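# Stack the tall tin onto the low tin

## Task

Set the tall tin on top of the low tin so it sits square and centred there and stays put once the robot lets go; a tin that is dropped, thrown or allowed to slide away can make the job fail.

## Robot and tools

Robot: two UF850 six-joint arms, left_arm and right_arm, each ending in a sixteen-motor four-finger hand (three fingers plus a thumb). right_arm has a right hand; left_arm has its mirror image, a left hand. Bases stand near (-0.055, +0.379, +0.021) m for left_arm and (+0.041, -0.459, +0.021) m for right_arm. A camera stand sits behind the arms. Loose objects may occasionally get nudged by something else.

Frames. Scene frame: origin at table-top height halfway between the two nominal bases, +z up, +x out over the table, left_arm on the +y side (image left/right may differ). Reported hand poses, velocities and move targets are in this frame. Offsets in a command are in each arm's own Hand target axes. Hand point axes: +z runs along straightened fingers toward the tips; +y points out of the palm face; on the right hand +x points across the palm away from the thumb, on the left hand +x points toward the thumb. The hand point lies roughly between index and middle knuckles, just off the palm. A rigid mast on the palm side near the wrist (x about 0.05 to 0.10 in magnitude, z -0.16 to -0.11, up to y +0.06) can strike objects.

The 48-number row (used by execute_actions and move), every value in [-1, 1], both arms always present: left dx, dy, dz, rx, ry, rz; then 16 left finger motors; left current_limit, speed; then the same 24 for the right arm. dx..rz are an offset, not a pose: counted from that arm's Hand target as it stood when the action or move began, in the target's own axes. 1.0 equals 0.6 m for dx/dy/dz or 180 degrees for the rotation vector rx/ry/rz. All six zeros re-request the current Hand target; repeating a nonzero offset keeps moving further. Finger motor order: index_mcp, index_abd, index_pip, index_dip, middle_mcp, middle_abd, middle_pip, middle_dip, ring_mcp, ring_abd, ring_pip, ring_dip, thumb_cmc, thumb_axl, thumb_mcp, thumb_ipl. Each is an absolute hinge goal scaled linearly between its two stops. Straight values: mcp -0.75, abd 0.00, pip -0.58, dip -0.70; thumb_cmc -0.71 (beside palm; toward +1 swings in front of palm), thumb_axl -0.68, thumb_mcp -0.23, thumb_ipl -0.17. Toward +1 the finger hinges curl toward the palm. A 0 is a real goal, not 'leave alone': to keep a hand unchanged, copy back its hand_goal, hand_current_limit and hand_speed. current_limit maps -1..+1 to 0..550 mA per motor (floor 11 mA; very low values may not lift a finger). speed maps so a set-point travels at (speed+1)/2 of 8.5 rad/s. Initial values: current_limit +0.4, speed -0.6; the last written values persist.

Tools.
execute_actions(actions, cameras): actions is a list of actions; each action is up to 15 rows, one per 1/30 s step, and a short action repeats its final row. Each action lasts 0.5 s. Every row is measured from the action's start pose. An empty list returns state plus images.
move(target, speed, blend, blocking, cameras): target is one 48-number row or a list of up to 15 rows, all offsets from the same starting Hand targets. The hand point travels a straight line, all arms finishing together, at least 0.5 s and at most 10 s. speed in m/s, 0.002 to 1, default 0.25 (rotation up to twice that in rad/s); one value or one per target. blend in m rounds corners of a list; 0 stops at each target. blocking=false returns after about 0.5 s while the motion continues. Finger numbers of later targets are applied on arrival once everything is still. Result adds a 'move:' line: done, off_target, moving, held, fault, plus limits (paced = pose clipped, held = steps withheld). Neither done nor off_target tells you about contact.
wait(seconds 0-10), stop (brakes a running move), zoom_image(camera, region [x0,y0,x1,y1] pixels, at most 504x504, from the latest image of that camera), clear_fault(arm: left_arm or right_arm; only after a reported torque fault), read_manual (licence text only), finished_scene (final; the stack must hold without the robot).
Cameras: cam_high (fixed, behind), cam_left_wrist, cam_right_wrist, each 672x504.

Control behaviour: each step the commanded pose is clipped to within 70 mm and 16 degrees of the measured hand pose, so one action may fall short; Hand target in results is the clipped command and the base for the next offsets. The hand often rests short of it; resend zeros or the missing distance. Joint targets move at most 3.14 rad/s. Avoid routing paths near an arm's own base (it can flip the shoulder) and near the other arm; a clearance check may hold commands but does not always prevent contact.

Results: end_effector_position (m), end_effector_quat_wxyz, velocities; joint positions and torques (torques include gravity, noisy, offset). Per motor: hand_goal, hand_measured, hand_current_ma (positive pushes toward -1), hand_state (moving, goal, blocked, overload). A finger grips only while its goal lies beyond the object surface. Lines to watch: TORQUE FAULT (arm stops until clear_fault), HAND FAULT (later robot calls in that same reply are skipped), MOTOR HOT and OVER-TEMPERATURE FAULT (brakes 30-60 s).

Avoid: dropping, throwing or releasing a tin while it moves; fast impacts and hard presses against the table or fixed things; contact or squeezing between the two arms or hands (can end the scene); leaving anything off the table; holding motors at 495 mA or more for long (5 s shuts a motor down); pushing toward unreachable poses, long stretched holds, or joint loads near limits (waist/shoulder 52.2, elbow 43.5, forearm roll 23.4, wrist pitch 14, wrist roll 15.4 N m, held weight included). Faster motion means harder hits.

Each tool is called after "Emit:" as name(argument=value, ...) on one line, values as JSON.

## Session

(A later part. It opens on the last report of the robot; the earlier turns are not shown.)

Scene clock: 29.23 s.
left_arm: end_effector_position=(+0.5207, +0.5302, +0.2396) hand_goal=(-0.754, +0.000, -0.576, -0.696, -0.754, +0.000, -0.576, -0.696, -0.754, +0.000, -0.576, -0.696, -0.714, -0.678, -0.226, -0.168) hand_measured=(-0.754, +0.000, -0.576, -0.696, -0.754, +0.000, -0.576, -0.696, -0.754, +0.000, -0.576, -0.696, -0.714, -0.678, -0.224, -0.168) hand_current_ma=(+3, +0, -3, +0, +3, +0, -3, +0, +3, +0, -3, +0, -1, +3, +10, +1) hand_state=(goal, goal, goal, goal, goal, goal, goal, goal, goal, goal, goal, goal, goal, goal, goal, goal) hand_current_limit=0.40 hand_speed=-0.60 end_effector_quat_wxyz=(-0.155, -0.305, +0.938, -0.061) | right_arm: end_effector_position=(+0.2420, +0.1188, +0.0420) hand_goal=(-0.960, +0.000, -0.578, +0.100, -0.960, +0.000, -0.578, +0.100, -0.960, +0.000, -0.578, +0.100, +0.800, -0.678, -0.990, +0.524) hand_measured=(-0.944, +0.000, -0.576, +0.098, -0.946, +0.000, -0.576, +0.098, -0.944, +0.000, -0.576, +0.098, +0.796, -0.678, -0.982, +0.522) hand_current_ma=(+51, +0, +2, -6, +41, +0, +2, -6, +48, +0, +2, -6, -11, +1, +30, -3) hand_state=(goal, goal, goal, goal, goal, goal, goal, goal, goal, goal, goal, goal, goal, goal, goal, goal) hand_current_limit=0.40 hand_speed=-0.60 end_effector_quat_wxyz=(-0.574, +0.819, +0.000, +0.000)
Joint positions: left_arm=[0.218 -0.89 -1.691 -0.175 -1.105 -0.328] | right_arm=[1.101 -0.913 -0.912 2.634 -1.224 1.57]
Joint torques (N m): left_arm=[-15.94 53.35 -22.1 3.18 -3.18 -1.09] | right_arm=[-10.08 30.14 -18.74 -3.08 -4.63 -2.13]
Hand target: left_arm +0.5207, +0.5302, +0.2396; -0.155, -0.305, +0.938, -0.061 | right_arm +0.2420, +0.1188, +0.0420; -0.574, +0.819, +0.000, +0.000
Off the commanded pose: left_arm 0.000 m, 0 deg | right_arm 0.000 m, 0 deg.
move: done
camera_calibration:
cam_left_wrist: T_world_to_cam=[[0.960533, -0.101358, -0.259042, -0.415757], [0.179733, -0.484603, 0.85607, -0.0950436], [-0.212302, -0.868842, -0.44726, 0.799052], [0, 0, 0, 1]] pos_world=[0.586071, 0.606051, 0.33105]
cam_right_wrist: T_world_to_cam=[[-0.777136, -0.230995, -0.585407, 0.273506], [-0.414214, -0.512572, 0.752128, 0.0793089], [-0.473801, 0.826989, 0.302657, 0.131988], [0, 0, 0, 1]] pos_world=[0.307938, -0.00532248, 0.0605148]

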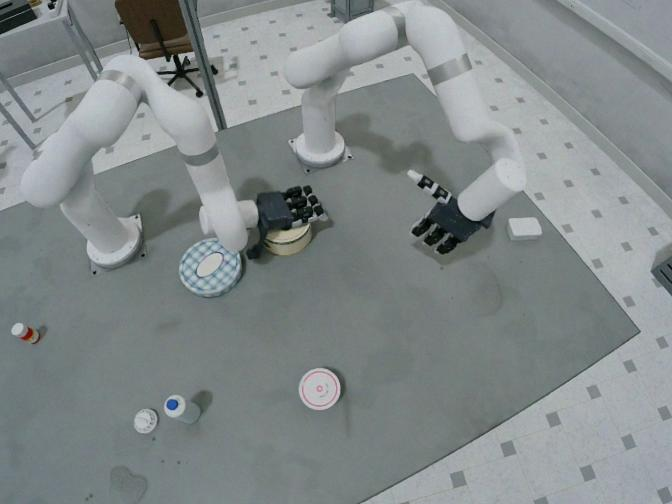

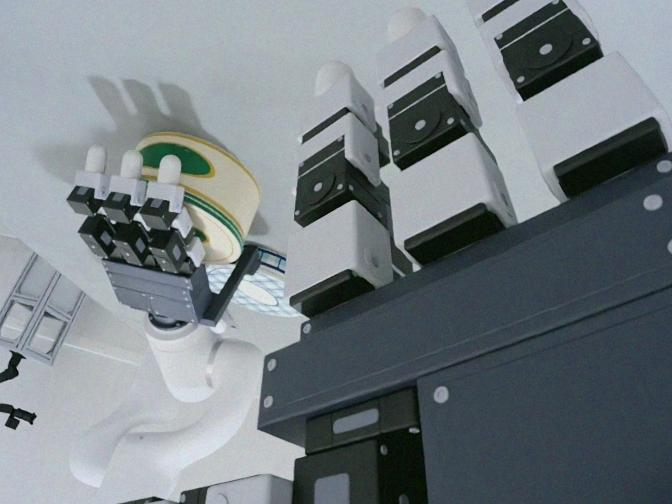

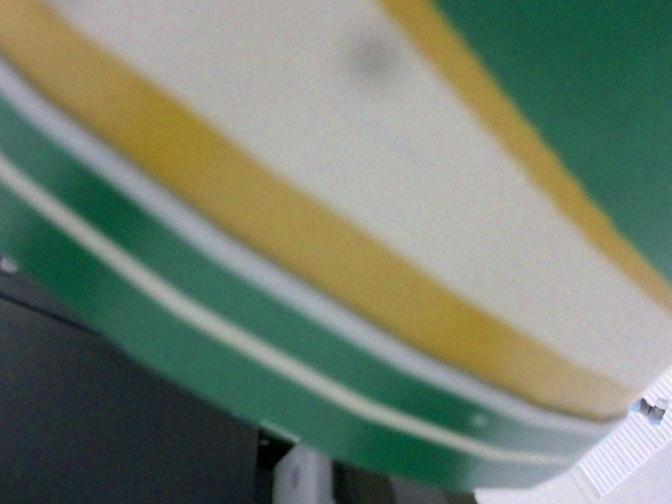

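Emit:
move(target=[0,0,0,0,0,0,-0.754,0,-0.576,-0.696,-0.754,0,-0.576,-0.696,-0.754,0,-0.576,-0.696,-0.714,-0.678,-0.226,-0.168,0.4,-0.6,0,0.0015,0.0058,0,0,0,-0.863,0,-0.577,0.68,-0.863,0,-0.577,0.46,-0.863,0,-0.577,0.68,0.8,-0.677,-0.899,0.72,0.0,-0.8], cameras=["cam_left_wrist", "cam_high"], speed=0.06)

Emit:
zoom_image(camera="cam_left_wrist", region=[0, 70, 290, 320])

Emit:
zoom_image(camera="cam_high", region=[220, 150, 350, 270])

Scene clock: 31.50 s.
left_arm: end_effector_position=(+0.5207, +0.5302, +0.2396) hand_goal=(-0.754, +0.000, -0.576, -0.696, -0.754, +0.000, -0.576, -0.696, -0.754, +0.000, -0.576, -0.696, -0.714, -0.678, -0.226, -0.168) hand_measured=(-0.754, +0.000, -0.576, -0.696, -0.754, +0.000, -0.576, -0.696, -0.754, +0.000, -0.576, -0.696, -0.714, -0.678, -0.224, -0.168) hand_current_ma=(+3, +0, -3, +0, +3, +0, -3, +0, +3, +0, -3, +0, -1, +3, +10, +1) hand_state=(goal, goal, goal, goal, goal, goal, goal, goal, goal, goal, goal, goal, goal, goal, goal, goal) hand_current_limit=0.40 hand_speed=-0.60 end_effector_quat_wxyz=(-0.155, -0.305, +0.938, -0.061) | right_arm: end_effector_position=(+0.2420, +0.1218, +0.0400) hand_goal=(-0.864, +0.000, -0.578, +0.680, -0.864, +0.000, -0.578, +0.460, -0.864, +0.000, -0.578, +0.680, +0.800, -0.678, -0.900, +0.720) hand_measured=(-0.856, +0.000, -0.576, +0.676, -0.858, +0.000, -0.576, +0.458, -0.856, +0.000, -0.576, +0.676, +0.796, -0.678, -0.900, +0.718) hand_current_ma=(+21, +0, +2, -7, +17, +0, +2, -6, +21, +0, +2, -7, -11, +1, +2, -6) hand_state=(goal, goal, goal, goal, goal, goal, goal, goal, goal, goal, goal, goal, goal, goal, goal, goal) hand_current_limit=0.00 hand_speed=-0.80 end_effector_quat_wxyz=(-0.574, +0.819, +0.000, +0.000)
Joint positions: left_arm=[0.218 -0.89 -1.691 -0.175 -1.105 -0.328] | right_arm=[1.104 -0.921 -0.921 2.636 -1.222 1.571]
Joint torques (N m): left_arm=[-16.55 52.02 -22.25 3.6 -3.02 -0.92] | right_arm=[12.66 32.39 -18.55 3.47 1.63 2.19]
Hand target: left_arm +0.5207, +0.5302, +0.2396; -0.155, -0.305, +0.938, -0.061 | right_arm +0.2420, +0.1218, +0.0400; -0.574, +0.819, +0.000, +0.000
Off the commanded pose: left_arm 0.000 m, 0 deg | right_arm 0.000 m, 0 deg.
move: done
camera_calibration:
cam_left_wrist: T_world_to_cam=[[0.960533, -0.101358, -0.259042, -0.415757], [0.179733, -0.484603, 0.85607, -0.0950436], [-0.212302, -0.868842, -0.44726, 0.799052], [0, 0, 0, 1]] pos_world=[0.586071, 0.606051, 0.33105]
Images, in order (width x height): cam_high 672x504, cam_left_wrist 672x504.

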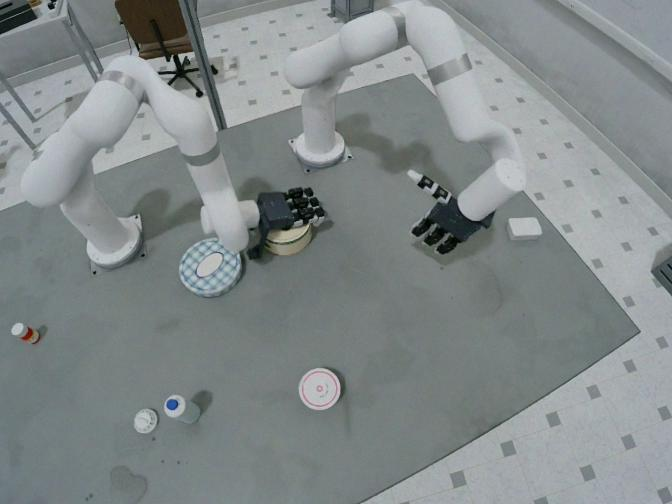

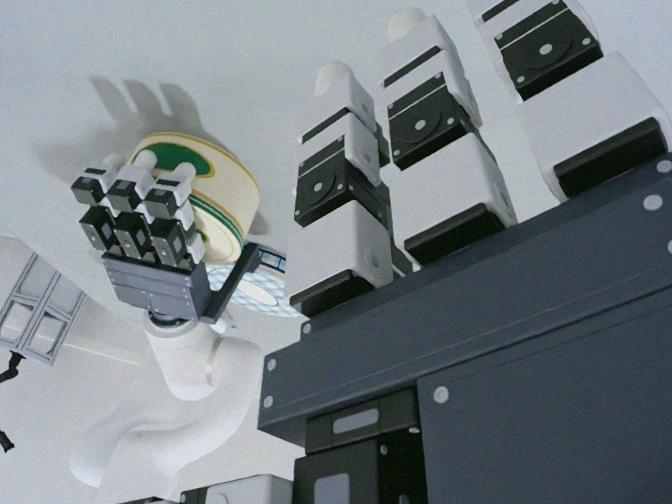

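Scaled by 1.738 from the camera's 672x504 image, which has a finer 960x720 frame.

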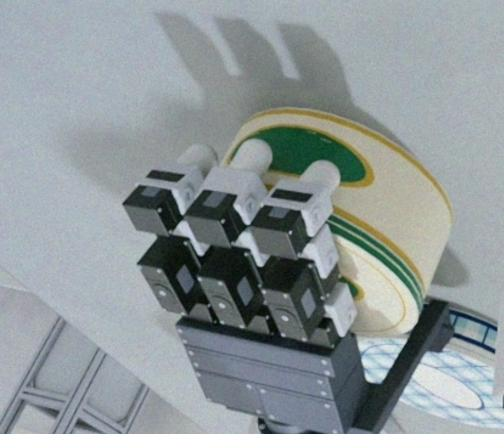

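Scaled by 3.877 from the camera's 672x504 image, which has a finer 960x720 frame.

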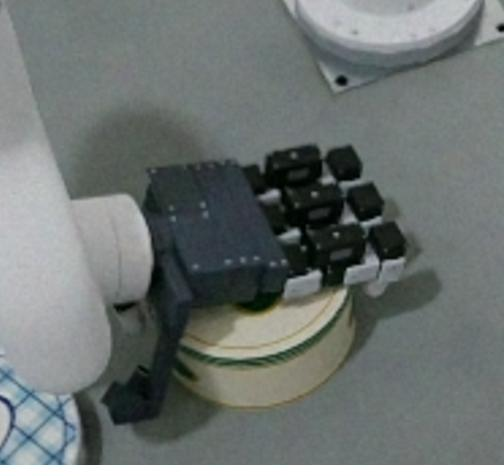

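Emit:
move(target=[0,0,0,0,0,0,-0.754,0,-0.576,-0.696,-0.754,0,-0.576,-0.696,-0.754,0,-0.576,-0.696,-0.714,-0.678,-0.226,-0.168,0.4,-0.6,0,0,0,0,0,0,-0.863,0,-0.577,0.8,-0.863,0,-0.577,0.56,-0.863,0,-0.577,0.8,0.8,-0.677,-0.899,0.95,0.0,-0.85], cameras=["cam_left_wrist", "cam_high"], speed=0.06)

Emit:
zoom_image(camera="cam_left_wrist", region=[0, 70, 290, 320])

Emit:
zoom_image(camera="cam_high", region=[220, 150, 350, 270])

Scene clock: 39.33 s.
left_arm: end_effector_position=(+0.5207, +0.5302, +0.2396) hand_goal=(-0.754, +0.000, -0.576, -0.696, -0.754, +0.000, -0.576, -0.696, -0.754, +0.000, -0.576, -0.696, -0.714, -0.678, -0.226, -0.168) hand_measured=(-0.754, +0.000, -0.576, -0.696, -0.754, +0.000, -0.576, -0.696, -0.754, +0.000, -0.576, -0.696, -0.714, -0.678, -0.224, -0.168) hand_current_ma=(+3, +0, -3, +0, +3, +0, -3, +0, +3, +0, -3, +0, -1, +3, +10, +1) hand_state=(goal, goal, goal, goal, goal, goal, goal, goal, goal, goal, goal, goal, goal, goal, goal, goal) hand_current_limit=0.40 hand_speed=-0.60 end_effector_quat_wxyz=(-0.155, -0.305, +0.938, -0.061) | right_arm: end_effector_position=(+0.2420, +0.1217, +0.0399) hand_goal=(-0.864, +0.000, -0.578, +0.800, -0.864, +0.000, -0.578, +0.560, -0.864, +0.000, -0.578, +0.800, +0.800, -0.678, -0.900, +0.950) hand_measured=(-0.856, +0.000, -0.576, +0.796, -0.858, +0.000, -0.580, +0.554, -0.858, +0.000, -0.582, +0.794, +0.786, -0.678, -0.912, +0.870) hand_current_ma=(+21, +0, +2, -7, +17, +0, -5, -14, +17, +1, -9, -18, -44, +1, -47, -274) hand_state=(goal, goal, goal, goal, goal, goal, goal, goal, goal, goal, goal, goal, goal, goal, goal, blocked) hand_current_limit=0.00 hand_speed=-0.85 end_effector_quat_wxyz=(-0.574, +0.819, +0.000, +0.000)
Joint positions: left_arm=[0.218 -0.89 -1.691 -0.175 -1.105 -0.328] | right_arm=[1.104 -0.921 -0.921 2.636 -1.222 1.571]
Joint torques (N m): left_arm=[-16.27 52.72 -21.97 3.61 -2.83 -0.71] | right_arm=[12.7 36.13 -18.65 3.23 0.61 2.18]
Hand target: left_arm +0.5207, +0.5302, +0.2396; -0.155, -0.305, +0.938, -0.061 | right_arm +0.2420, +0.1218, +0.0400; -0.574, +0.819, +0.000, +0.000
Off the commanded pose: left_arm 0.000 m, 0 deg | right_arm 0.000 m, 0 deg.
move: done
camera_calibration:
cam_left_wrist: T_world_to_cam=[[0.960533, -0.101358, -0.259042, -0.415757], [0.179733, -0.484603, 0.85607, -0.0950436], [-0.212302, -0.868842, -0.44726, 0.799052], [0, 0, 0, 1]] pos_world=[0.586071, 0.606051, 0.33105]
Images, in order (width x height): cam_high 672x504, cam_left_wrist 672x504.

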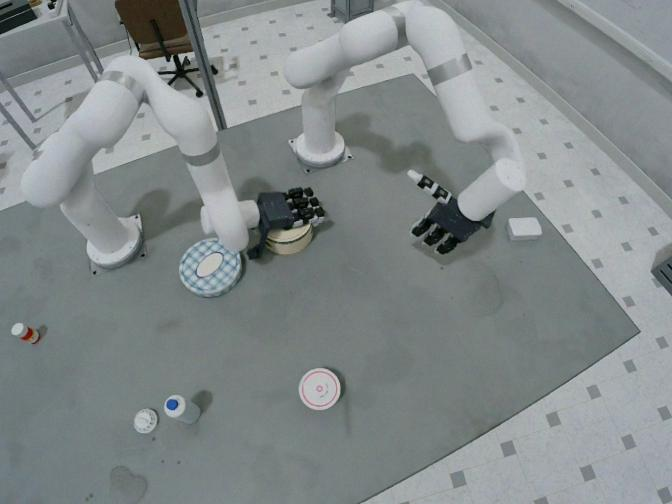

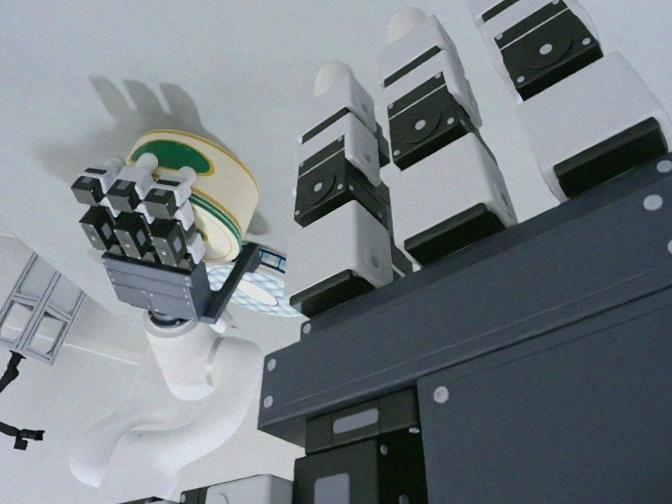

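Scaled by 1.738 from the camera's 672x504 image, which has a finer 960x720 frame.

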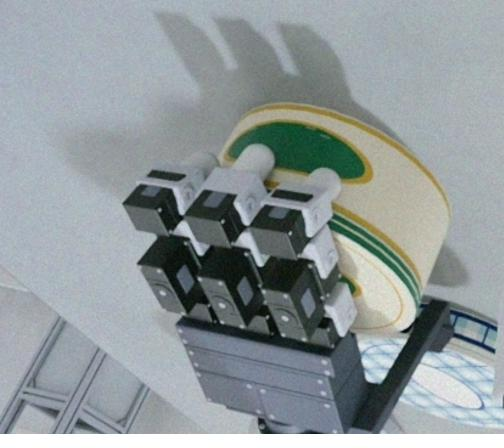

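Scaled by 3.877 from the camera's 672x504 image, which has a finer 960x720 frame.

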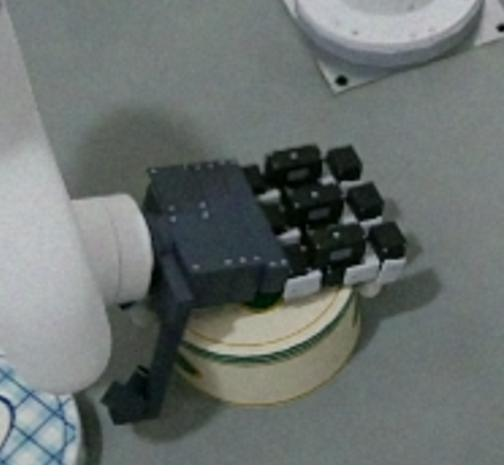

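Emit:
move(target=[0,0,0,0,0,0,-0.754,0,-0.576,-0.696,-0.754,0,-0.576,-0.696,-0.754,0,-0.576,-0.696,-0.714,-0.678,-0.226,-0.168,0.4,-0.6,0,0,0,0,0,0,-0.863,0,-0.577,0.86,-0.863,0,-0.577,0.62,-0.863,0,-0.577,0.86,0.8,-0.677,-0.899,1.0,0.5,-0.9], cameras=["cam_left_wrist", "cam_high"], speed=0.06)

Emit:
zoom_image(camera="cam_left_wrist", region=[0, 70, 290, 320])

Emit:
zoom_image(camera="cam_high", region=[220, 150, 350, 270])

Scene clock: 40.13 s.
left_arm: end_effector_position=(+0.5207, +0.5302, +0.2396) hand_goal=(-0.754, +0.000, -0.576, -0.696, -0.754, +0.000, -0.576, -0.696, -0.754, +0.000, -0.576, -0.696, -0.714, -0.678, -0.226, -0.168) hand_measured=(-0.754, +0.000, -0.576, -0.696, -0.754, +0.000, -0.576, -0.696, -0.754, +0.000, -0.576, -0.696, -0.714, -0.678, -0.224, -0.168) hand_current_ma=(+3, +0, -3, +0, +3, +0, -3, +0, +3, +0, -3, +0, -1, +3, +10, +1) hand_state=(goal, goal, goal, goal, goal, goal, goal, goal, goal, goal, goal, goal, goal, goal, goal, goal) hand_current_limit=0.40 hand_speed=-0.60 end_effector_quat_wxyz=(-0.155, -0.305, +0.938, -0.061) | right_arm: end_effector_position=(+0.2420, +0.1217, +0.0399) hand_goal=(-0.864, +0.000, -0.578, +0.860, -0.864, +0.000, -0.578, +0.620, -0.864, +0.000, -0.578, +0.860, +0.800, -0.678, -0.900, +1.000) hand_measured=(-0.858, +0.000, -0.582, +0.836, -0.860, +0.000, -0.586, +0.584, -0.858, +0.002, -0.584, +0.822, +0.780, -0.678, -0.924, +0.878) hand_current_ma=(+18, +0, -9, -74, +10, +0, -20, -120, +16, +3, -16, -131, -60, +1, -105, -412) hand_state=(goal, goal, goal, blocked, goal, goal, goal, blocked, goal, goal, goal, blocked, goal, goal, blocked, blocked) hand_current_limit=0.50 hand_speed=-0.90 end_effector_quat_wxyz=(-0.574, +0.819, +0.000, +0.000)
Joint positions: left_arm=[0.218 -0.89 -1.691 -0.175 -1.105 -0.328] | right_arm=[1.104 -0.921 -0.921 2.636 -1.222 1.571]
Joint torques (N m): left_arm=[-15.86 52.87 -21.73 3.3 -2.79 -0.68] | right_arm=[12.67 40.8 -18.72 3.18 -0.53 2.13]
Hand target: left_arm +0.5207, +0.5302, +0.2396; -0.155, -0.305, +0.938, -0.061 | right_arm +0.2420, +0.1218, +0.0400; -0.574, +0.819, +0.000, +0.000
Off the commanded pose: left_arm 0.000 m, 0 deg | right_arm 0.000 m, 0 deg.
move: done
camera_calibration:
cam_left_wrist: T_world_to_cam=[[0.960533, -0.101358, -0.259042, -0.415757], [0.179733, -0.484603, 0.85607, -0.0950436], [-0.212302, -0.868842, -0.44726, 0.799052], [0, 0, 0, 1]] pos_world=[0.586071, 0.606051, 0.33105]
Images, in order (width x height): cam_high 672x504, cam_left_wrist 672x504.

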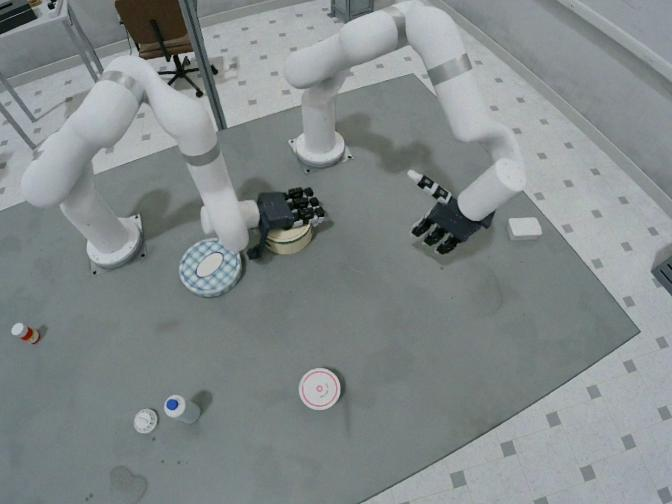

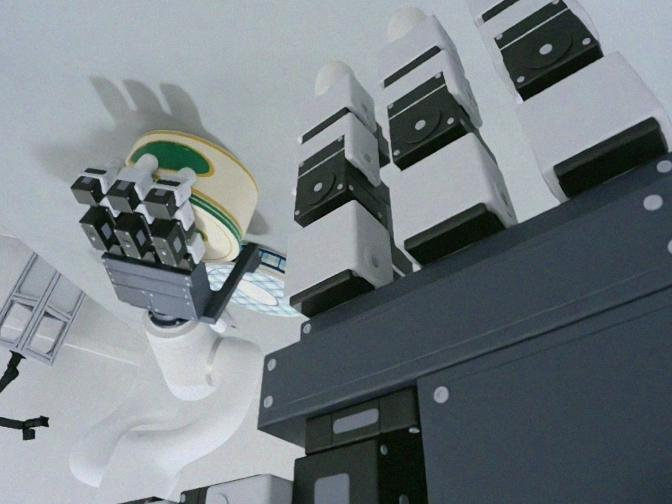

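Scaled by 1.738 from the camera's 672x504 image, which has a finer 960x720 frame.

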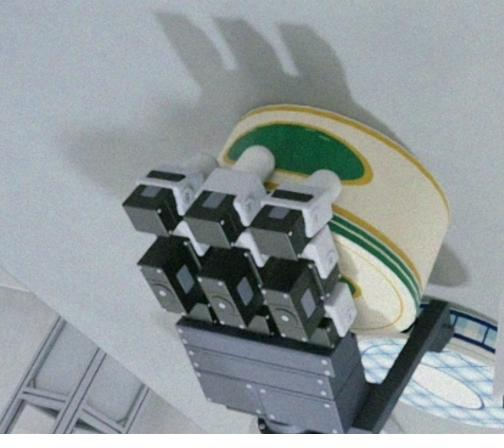

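Scaled by 3.877 from the camera's 672x504 image, which has a finer 960x720 frame.

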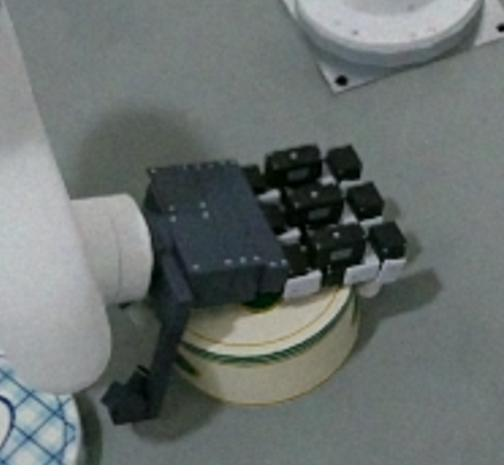

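Emit:
move(target=[[0,0,0,0,0,0,-0.754,0,-0.576,-0.696,-0.754,0,-0.576,-0.696,-0.754,0,-0.576,-0.696,-0.714,-0.678,-0.226,-0.168,0.4,-0.6,0,0,0,0,0,0,-0.863,0,-0.577,0.88,-0.863,0,-0.577,0.64,-0.863,0,-0.577,0.88,0.8,-0.677,-0.899,1.0,0.7,-0.9],[0,0,0,0,0,0,-0.754,0,-0.576,-0.696,-0.754,0,-0.576,-0.696,-0.754,0,-0.576,-0.696,-0.714,-0.678,-0.226,-0.168,0.4,-0.6,0,-0.0313,-0.0114,0,0,0,-0.863,0,-0.577,0.88,-0.863,0,-0.577,0.64,-0.863,0,-0.577,0.88,0.8,-0.677,-0.899,1.0,0.7,-0.9]], cameras=["cam_left_wrist", "cam_high"], speed=0.03)

Emit:
zoom_image(camera="cam_left_wrist", region=[0, 70, 290, 320])

Emit:
zoom_image(camera="cam_high", region=[220, 150, 350, 270])

Scene clock: 42.17 s.
left_arm: end_effector_position=(+0.5207, +0.5302, +0.2396) hand_goal=(-0.754, +0.000, -0.576, -0.696, -0.754, +0.000, -0.576, -0.696, -0.754, +0.000, -0.576, -0.696, -0.714, -0.678, -0.226, -0.168) hand_measured=(-0.754, +0.000, -0.576, -0.696, -0.754, +0.000, -0.576, -0.696, -0.754, +0.000, -0.576, -0.696, -0.714, -0.678, -0.224, -0.168) hand_current_ma=(+3, +0, -3, +0, +3, +0, -3, +0, +3, +0, -3, +0, -1, +3, +10, +1) hand_state=(goal, goal, goal, goal, goal, goal, goal, goal, goal, goal, goal, goal, goal, goal, goal, goal) hand_current_limit=0.40 hand_speed=-0.60 end_effector_quat_wxyz=(-0.155, -0.305, +0.938, -0.061) | right_arm: end_effector_position=(+0.2420, +0.1217, +0.0599) hand_goal=(-0.864, +0.000, -0.578, +0.880, -0.864, +0.000, -0.578, +0.640, -0.864, +0.000, -0.578, +0.880, +0.800, -0.678, -0.900, +1.000) hand_measured=(-0.860, +0.000, -0.584, +0.854, -0.864, +0.000, -0.588, +0.602, -0.858, +0.002, -0.586, +0.838, +0.778, -0.678, -0.928, +0.880) hand_current_ma=(+9, +0, -13, -82, +1, +0, -25, -127, +16, +3, -22, -145, -68, +1, -126, -467) hand_state=(goal, goal, goal, blocked, goal, goal, goal, blocked, goal, goal, goal, blocked, blocked, goal, blocked, blocked) hand_current_limit=0.70 hand_speed=-0.90 end_effector_quat_wxyz=(-0.574, +0.819, +0.000, +0.000)
Joint positions: left_arm=[0.218 -0.89 -1.691 -0.175 -1.105 -0.328] | right_arm=[1.104 -0.87 -0.9 2.631 -1.197 1.586]
Joint torques (N m): left_arm=[-16.78 52.73 -22.19 3.37 -2.67 -0.43] | right_arm=[9.86 60.78 -7.22 -2.94 0.78 2.22]
Hand target: left_arm +0.5207, +0.5302, +0.2396; -0.155, -0.305, +0.938, -0.061 | right_arm +0.2420, +0.1217, +0.0600; -0.574, +0.819, +0.000, +0.000
Off the commanded pose: left_arm 0.000 m, 0 deg | right_arm 0.000 m, 0 deg.
move: done
camera_calibration:
cam_left_wrist: T_world_to_cam=[[0.960533, -0.101358, -0.259042, -0.415757], [0.179733, -0.484603, 0.85607, -0.0950436], [-0.212302, -0.868842, -0.44726, 0.799052], [0, 0, 0, 1]] pos_world=[0.586071, 0.606051, 0.33105]
Images, in order (width x height): cam_high 672x504, cam_left_wrist 672x504.

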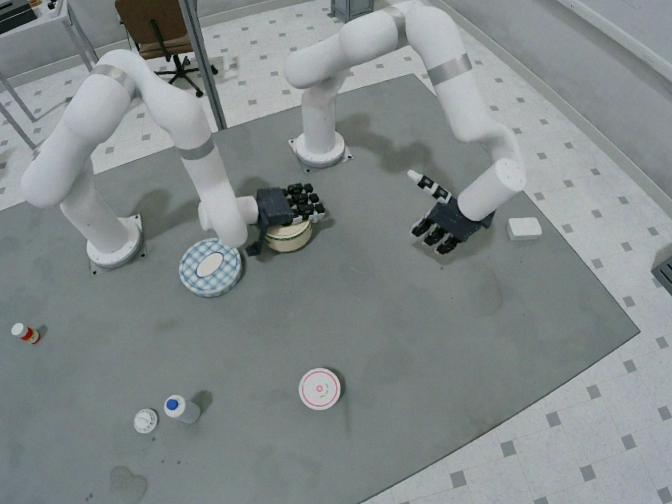

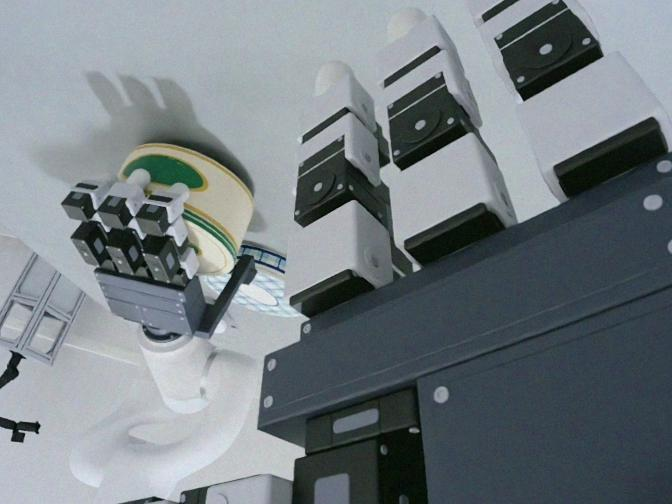

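Scaled by 1.738 from the camera's 672x504 image, which has a finer 960x720 frame.

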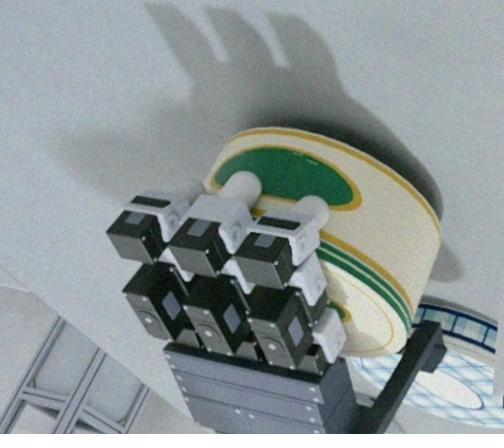

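Scaled by 3.877 from the camera's 672x504 image, which has a finer 960x720 frame.

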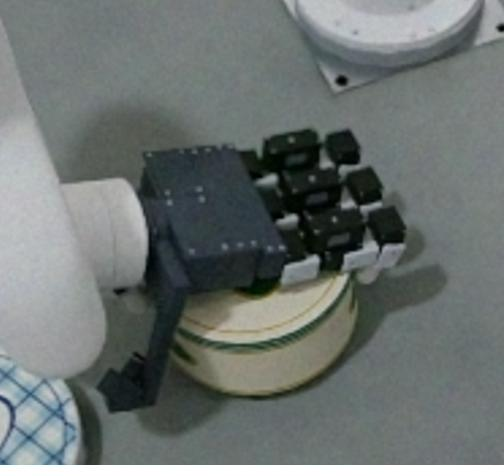

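Emit:
move(target=[[0,0,0,0,0,0,-0.754,0,-0.576,-0.696,-0.754,0,-0.576,-0.696,-0.754,0,-0.576,-0.696,-0.714,-0.678,-0.226,-0.168,0.4,-0.6,0,-0.1018,-0.0371,0,0,0,-0.863,0,-0.577,0.88,-0.863,0,-0.577,0.64,-0.863,0,-0.577,0.88,0.8,-0.677,-0.899,1.0,0.7,-0.9],[0.195,-0.384,0.0757,0,0,0,-0.754,0,-0.576,-0.696,-0.754,0,-0.576,-0.696,-0.754,0,-0.576,-0.696,-0.714,-0.678,-0.226,-0.168,0.4,-0.6,0.0583,0.0572,-0.474,0,0,0,-0.863,0,-0.577,0.88,-0.863,0,-0.577,0.64,-0.863,0,-0.577,0.88,0.8,-0.677,-0.899,1.0,0.7,-0.9]], cameras=["all"], speed=0.1, blend=[0.015,0])

Emit:
zoom_image(camera="cam_left_wrist", region=[0, 70, 290, 320])

Emit:
zoom_image(camera="cam_high", region=[130, 190, 270, 320])

Scene clock: 47.10 s.
left_arm: end_effector_position=(+0.5559, +0.2702, +0.2398) hand_goal=(-0.754, +0.000, -0.576, -0.696, -0.754, +0.000, -0.576, -0.696, -0.754, +0.000, -0.576, -0.696, -0.714, -0.678, -0.226, -0.168) hand_measured=(-0.754, +0.000, -0.576, -0.696, -0.754, +0.000, -0.576, -0.696, -0.754, +0.000, -0.576, -0.696, -0.714, -0.678, -0.224, -0.168) hand_current_ma=(+3, +0, -3, +0, +3, +0, -3, +0, +3, +0, -3, +0, -1, +3, +10, +1) hand_state=(goal, goal, goal, goal, goal, goal, goal, goal, goal, goal, goal, goal, goal, goal, goal, goal) hand_current_limit=0.40 hand_speed=-0.60 end_effector_quat_wxyz=(-0.155, -0.305, +0.938, -0.061) | right_arm: end_effector_position=(+0.2768, -0.1573, +0.1247) hand_goal=(-0.864, +0.000, -0.578, +0.880, -0.864, +0.000, -0.578, +0.640, -0.864, +0.000, -0.578, +0.880, +0.800, -0.678, -0.900, +1.000) hand_measured=(-0.862, +0.000, -0.584, +0.856, -0.864, +0.000, -0.588, +0.604, -0.858, +0.002, -0.586, +0.840, +0.778, -0.678, -0.928, +0.880) hand_current_ma=(+7, +0, -13, -78, +1, +0, -25, -123, +16, +3, -23, -141, -70, +1, -127, -467) hand_state=(goal, goal, goal, blocked, goal, goal, goal, blocked, goal, goal, goal, blocked, blocked, goal, blocked, blocked) hand_current_limit=0.70 hand_speed=-0.90 end_effector_quat_wxyz=(-0.574, +0.819, +0.000, +0.000)
Joint positions: left_arm=[-0.141 -0.974 -1.839 -0.28 -1.106 -0.633] | right_arm=[0.487 -0.526 -0.389 2.059 -1.285 1.442]
Joint torques (N m): left_arm=[-15.78 55.33 -22.28 -3.21 -3.36 -1.31] | right_arm=[-10.52 45.25 -3.17 -3.04 0.81 -2.17]
Hand target: left_arm +0.5559, +0.2702, +0.2398; -0.155, -0.305, +0.938, -0.061 | right_arm +0.2768, -0.1573, +0.1247; -0.574, +0.819, +0.000, +0.000
Off the commanded pose: left_arm 0.000 m, 0 deg | right_arm 0.000 m, 0 deg.
move: done
camera_calibration:
cam_left_wrist: T_world_to_cam=[[0.960554, -0.101274, -0.258999, -0.476011], [0.179737, -0.484588, 0.856078, -0.227519], [-0.212206, -0.86886, -0.44727, 0.580774], [0, 0, 0, 1]] pos_world=[0.621372, 0.346152, 0.33125]
cam_right_wrist: T_world_to_cam=[[-0.777191, -0.23087, -0.585383, 0.285236], [-0.414215, -0.512605, 0.752105, -0.110004], [-0.473709, 0.827004, 0.302762, 0.351736], [0, 0, 0, 1]] pos_world=[0.342738, -0.281423, 0.143214]

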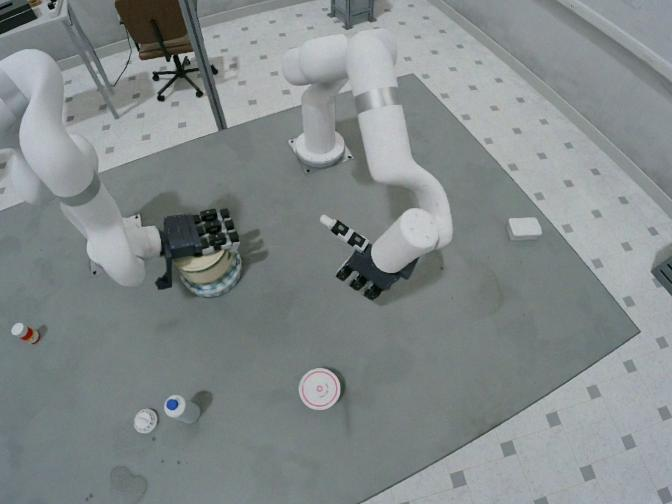

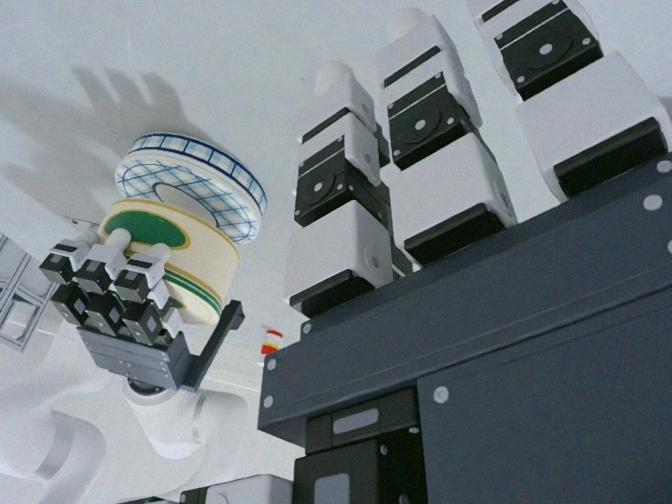

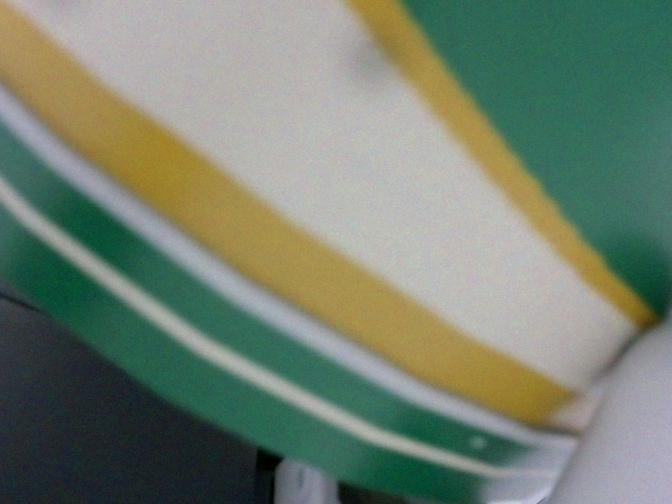

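Scaled by 1.738 from the camera's 672x504 image, which has a finer 960x720 frame.

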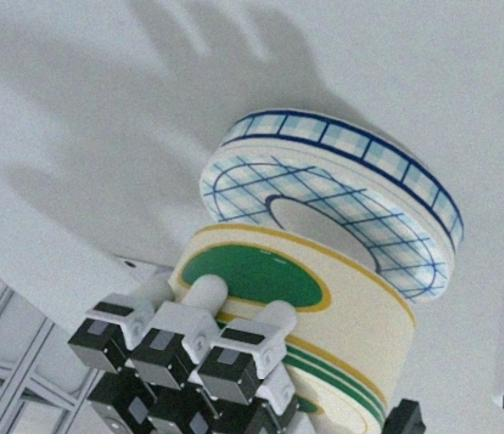

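Scaled by 3.600 from the camera's 672x504 image, which has a finer 960x720 frame.

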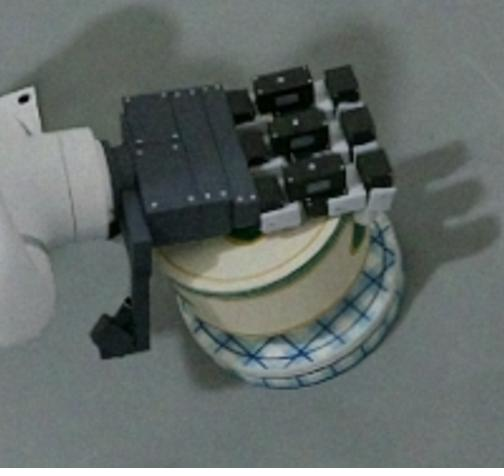

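Emit:
move(target=[0,0,0,0,0,0,-0.754,0,-0.576,-0.696,-0.754,0,-0.576,-0.696,-0.754,0,-0.576,-0.696,-0.714,-0.678,-0.226,-0.168,0.4,-0.6,0,0.0418,0.0152,0,0,0,-0.863,0,-0.577,0.88,-0.863,0,-0.577,0.64,-0.863,0,-0.577,0.88,0.8,-0.677,-0.899,1.0,0.7,-0.9], cameras=["cam_high","cam_left_wrist"], speed=0.06)

Emit:
zoom_image(camera="cam_left_wrist", region=[80, 110, 290, 290])

Emit:
zoom_image(camera="cam_high", region=[150, 210, 270, 310])

Scene clock: 48.23 s.
left_arm: end_effector_position=(+0.5559, +0.2702, +0.2398) hand_goal=(-0.754, +0.000, -0.576, -0.696, -0.754, +0.000, -0.576, -0.696, -0.754, +0.000, -0.576, -0.696, -0.714, -0.678, -0.226, -0.168) hand_measured=(-0.754, +0.000, -0.576, -0.696, -0.754, +0.000, -0.576, -0.696, -0.754, +0.000, -0.576, -0.696, -0.714, -0.678, -0.224, -0.168) hand_current_ma=(+3, +0, -3, +0, +3, +0, -3, +0, +3, +0, -3, +0, -1, +3, +10, +1) hand_state=(goal, goal, goal, goal, goal, goal, goal, goal, goal, goal, goal, goal, goal, goal, goal, goal) hand_current_limit=0.40 hand_speed=-0.60 end_effector_quat_wxyz=(-0.155, -0.305, +0.938, -0.061) | right_arm: end_effector_position=(+0.2769, -0.1573, +0.0981) hand_goal=(-0.864, +0.000, -0.578, +0.880, -0.864, +0.000, -0.578, +0.640, -0.864, +0.000, -0.578, +0.880, +0.800, -0.678, -0.900, +1.000) hand_measured=(-0.862, +0.000, -0.584, +0.856, -0.864, +0.000, -0.588, +0.604, -0.858, +0.002, -0.586, +0.840, +0.778, -0.678, -0.928, +0.880) hand_current_ma=(+6, +0, -13, -78, +0, +0, -25, -122, +14, +4, -23, -139, -70, +1, -127, -467) hand_state=(goal, goal, goal, blocked, goal, goal, goal, blocked, goal, goal, goal, blocked, blocked, goal, blocked, blocked) hand_current_limit=0.70 hand_speed=-0.90 end_effector_quat_wxyz=(-0.574, +0.819, +0.000, +0.000)
Joint positions: left_arm=[-0.141 -0.974 -1.839 -0.28 -1.106 -0.633] | right_arm=[0.487 -0.626 -0.415 2.077 -1.32 1.375]
Joint torques (N m): left_arm=[-16.35 56.17 -22.16 -3.25 -3.41 -1.2] | right_arm=[-2.24 19.91 -14.52 3.07 -5.27 -2.2]
Hand target: left_arm +0.5559, +0.2702, +0.2398; -0.155, -0.305, +0.938, -0.061 | right_arm +0.2768, -0.1573, +0.0980; -0.574, +0.819, +0.000, +0.000
Off the commanded pose: left_arm 0.000 m, 0 deg | right_arm 0.000 m, 0 deg.
move: done
camera_calibration:
cam_left_wrist: T_world_to_cam=[[0.960533, -0.101358, -0.259042, -0.475965], [0.179733, -0.484603, 0.85607, -0.227556], [-0.212302, -0.868842, -0.44726, 0.580737], [0, 0, 0, 1]] pos_world=[0.621371, 0.346051, 0.33125]
Images, in order (width x height): cam_high 672x504, cam_left_wrist 672x504.

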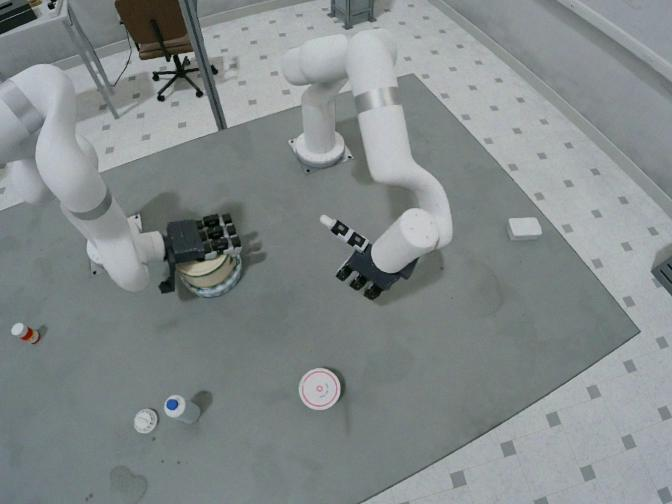

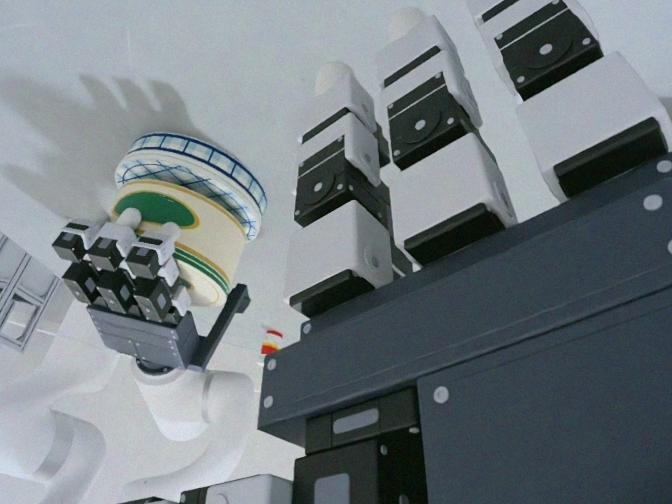

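Scaled by 2.400 from the camera's 672x504 image, which has a finer 960x720 frame.

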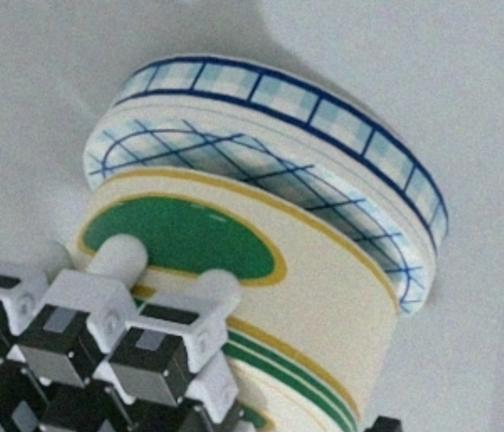

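Scaled by 4.200 from the camera's 672x504 image, which has a finer 960x720 frame.

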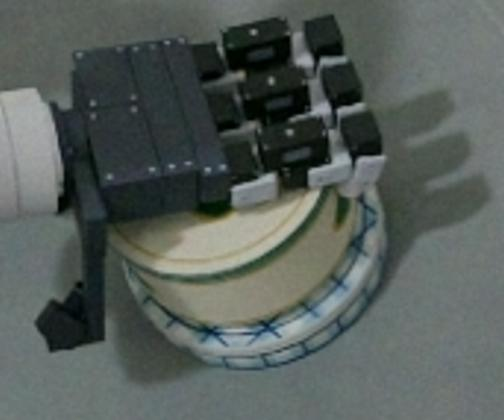

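Emit:
zoom_image(camera="cam_high", region=[170, 245, 220, 302])

Emit:
zoom_image(camera="cam_high", region=[205, 240, 255, 300])

Emit:
zoom_image(camera="cam_left_wrist", region=[180, 160, 280, 280])

Emit:
zoom_image(camera="cam_left_wrist", region=[100, 120, 200, 240])

Scaled by 8.842 from the camera's 672x504 image, which has a finer 960x720 frame.

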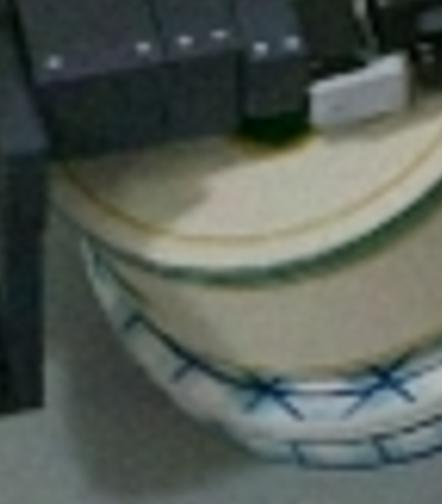

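Scaled by 8.400 from the camera's 672x504 image, which has a finer 960x720 frame.

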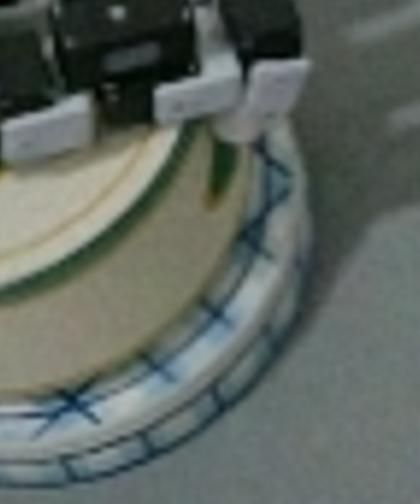

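Scaled by 4.200 from the camera's 672x504 image, which has a finer 960x720 frame.

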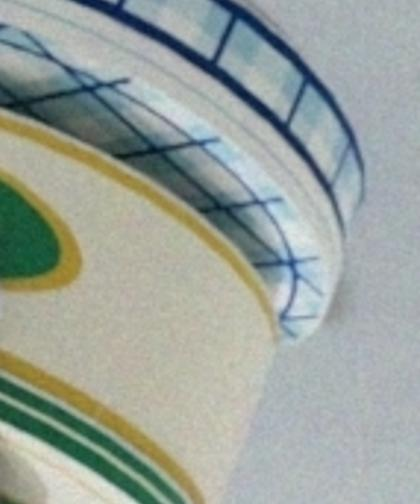

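Scaled by 4.200 from the camera's 672x504 image, which has a finer 960x720 frame.

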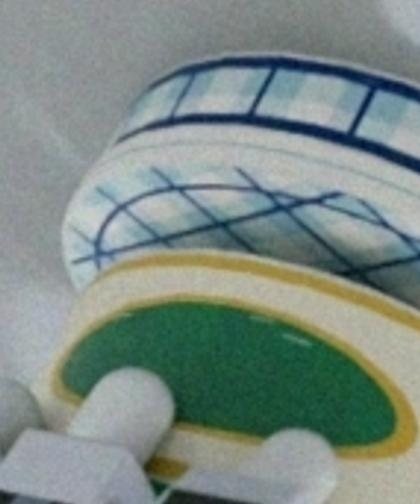

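Emit:
move(target=[0,0,0,0,0,0,-0.754,0,-0.576,-0.696,-0.754,0,-0.576,-0.696,-0.754,0,-0.576,-0.696,-0.714,-0.678,-0.226,-0.168,0.4,-0.6,0.0058,0.0113,0.0103,0,0,0,-0.863,0,-0.577,0.88,-0.863,0,-0.577,0.64,-0.863,0,-0.577,0.88,0.8,-0.677,-0.899,1.0,0.7,-0.9], cameras=["cam_high","cam_left_wrist"], speed=0.04)

Emit:
zoom_image(camera="cam_high", region=[170, 235, 255, 305])

Emit:
zoom_image(camera="cam_left_wrist", region=[100, 110, 280, 270])

Scene clock: 50.67 s.
left_arm: end_effector_position=(+0.5559, +0.2702, +0.2398) hand_goal=(-0.754, +0.000, -0.576, -0.696, -0.754, +0.000, -0.576, -0.696, -0.754, +0.000, -0.576, -0.696, -0.714, -0.678, -0.226, -0.168) hand_measured=(-0.754, +0.000, -0.576, -0.696, -0.754, +0.000, -0.576, -0.696, -0.754, +0.000, -0.576, -0.696, -0.714, -0.678, -0.224, -0.168) hand_current_ma=(+3, +0, -3, +0, +3, +0, -3, +0, +3, +0, -3, +0, -1, +3, +10, +1) hand_state=(goal, goal, goal, goal, goal, goal, goal, goal, goal, goal, goal, goal, goal, goal, goal, goal) hand_current_limit=0.40 hand_speed=-0.60 end_effector_quat_wxyz=(-0.155, -0.305, +0.938, -0.061) | right_arm: end_effector_position=(+0.2803, -0.1538, +0.0896) hand_goal=(-0.864, +0.000, -0.578, +0.880, -0.864, +0.000, -0.578, +0.640, -0.864, +0.000, -0.578, +0.880, +0.800, -0.678, -0.900, +1.000) hand_measured=(-0.862, +0.000, -0.584, +0.856, -0.864, +0.000, -0.588, +0.604, -0.858, +0.002, -0.586, +0.840, +0.778, -0.678, -0.928, +0.880) hand_current_ma=(+6, +0, -13, -78, +0, +0, -25, -122, +14, +4, -23, -139, -70, +1, -127, -467) hand_state=(goal, goal, goal, blocked, goal, goal, goal, blocked, goal, goal, goal, blocked, blocked, goal, blocked, blocked) hand_current_limit=0.70 hand_speed=-0.90 end_effector_quat_wxyz=(-0.574, +0.819, +0.000, +0.000)
Joint positions: left_arm=[-0.141 -0.974 -1.839 -0.28 -1.106 -0.633] | right_arm=[0.492 -0.659 -0.436 2.085 -1.327 1.364]
Joint torques (N m): left_arm=[-16.81 54.64 -22.36 -3.19 -3.33 -1.01] | right_arm=[12.78 20.57 -14.27 3.09 -5.27 -2.18]
Hand target: left_arm +0.5559, +0.2702, +0.2398; -0.155, -0.305, +0.938, -0.061 | right_arm +0.2803, -0.1538, +0.0896; -0.574, +0.819, +0.000, +0.000
Off the commanded pose: left_arm 0.000 m, 0 deg | right_arm 0.000 m, 0 deg.
move: done
camera_calibration:
cam_left_wrist: T_world_to_cam=[[0.960533, -0.101358, -0.259042, -0.475965], [0.179733, -0.484603, 0.85607, -0.227556], [-0.212302, -0.868842, -0.44726, 0.580737], [0, 0, 0, 1]] pos_world=[0.621371, 0.346051, 0.33125]
Images, in order (width x height): cam_high 672x504, cam_left_wrist 672x504.

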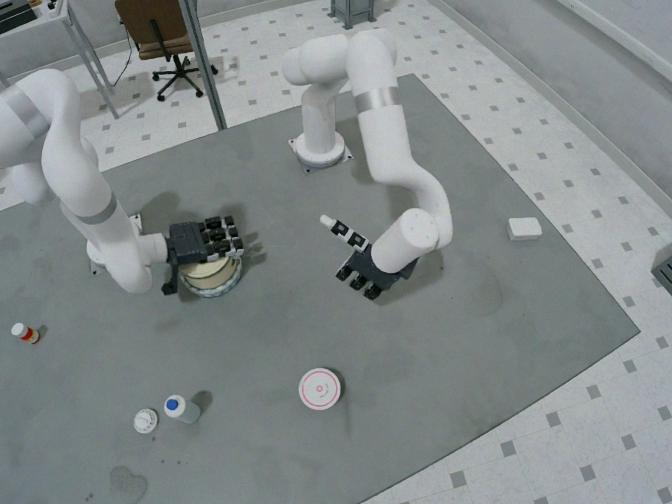

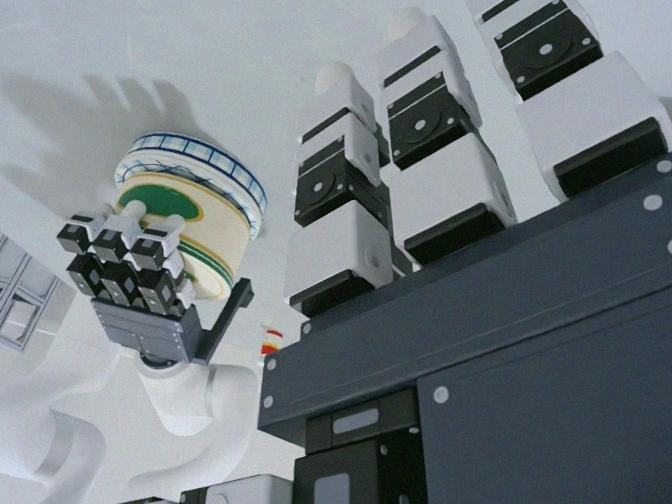

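Scaled by 5.929 from the camera's 672x504 image, which has a finer 960x720 frame.

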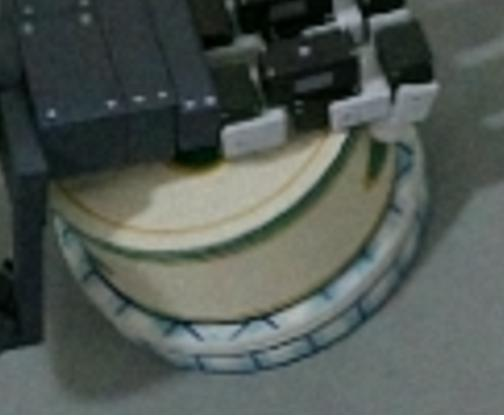

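Scaled by 2.800 from the camera's 672x504 image, which has a finer 960x720 frame.

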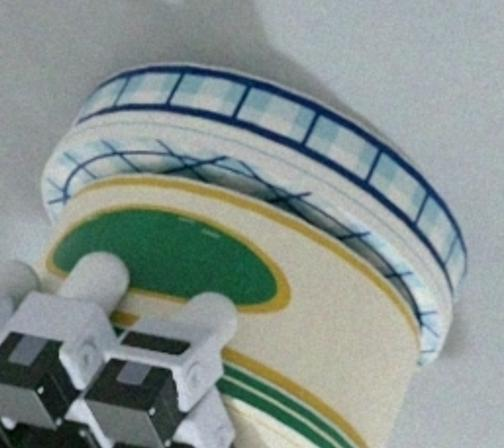

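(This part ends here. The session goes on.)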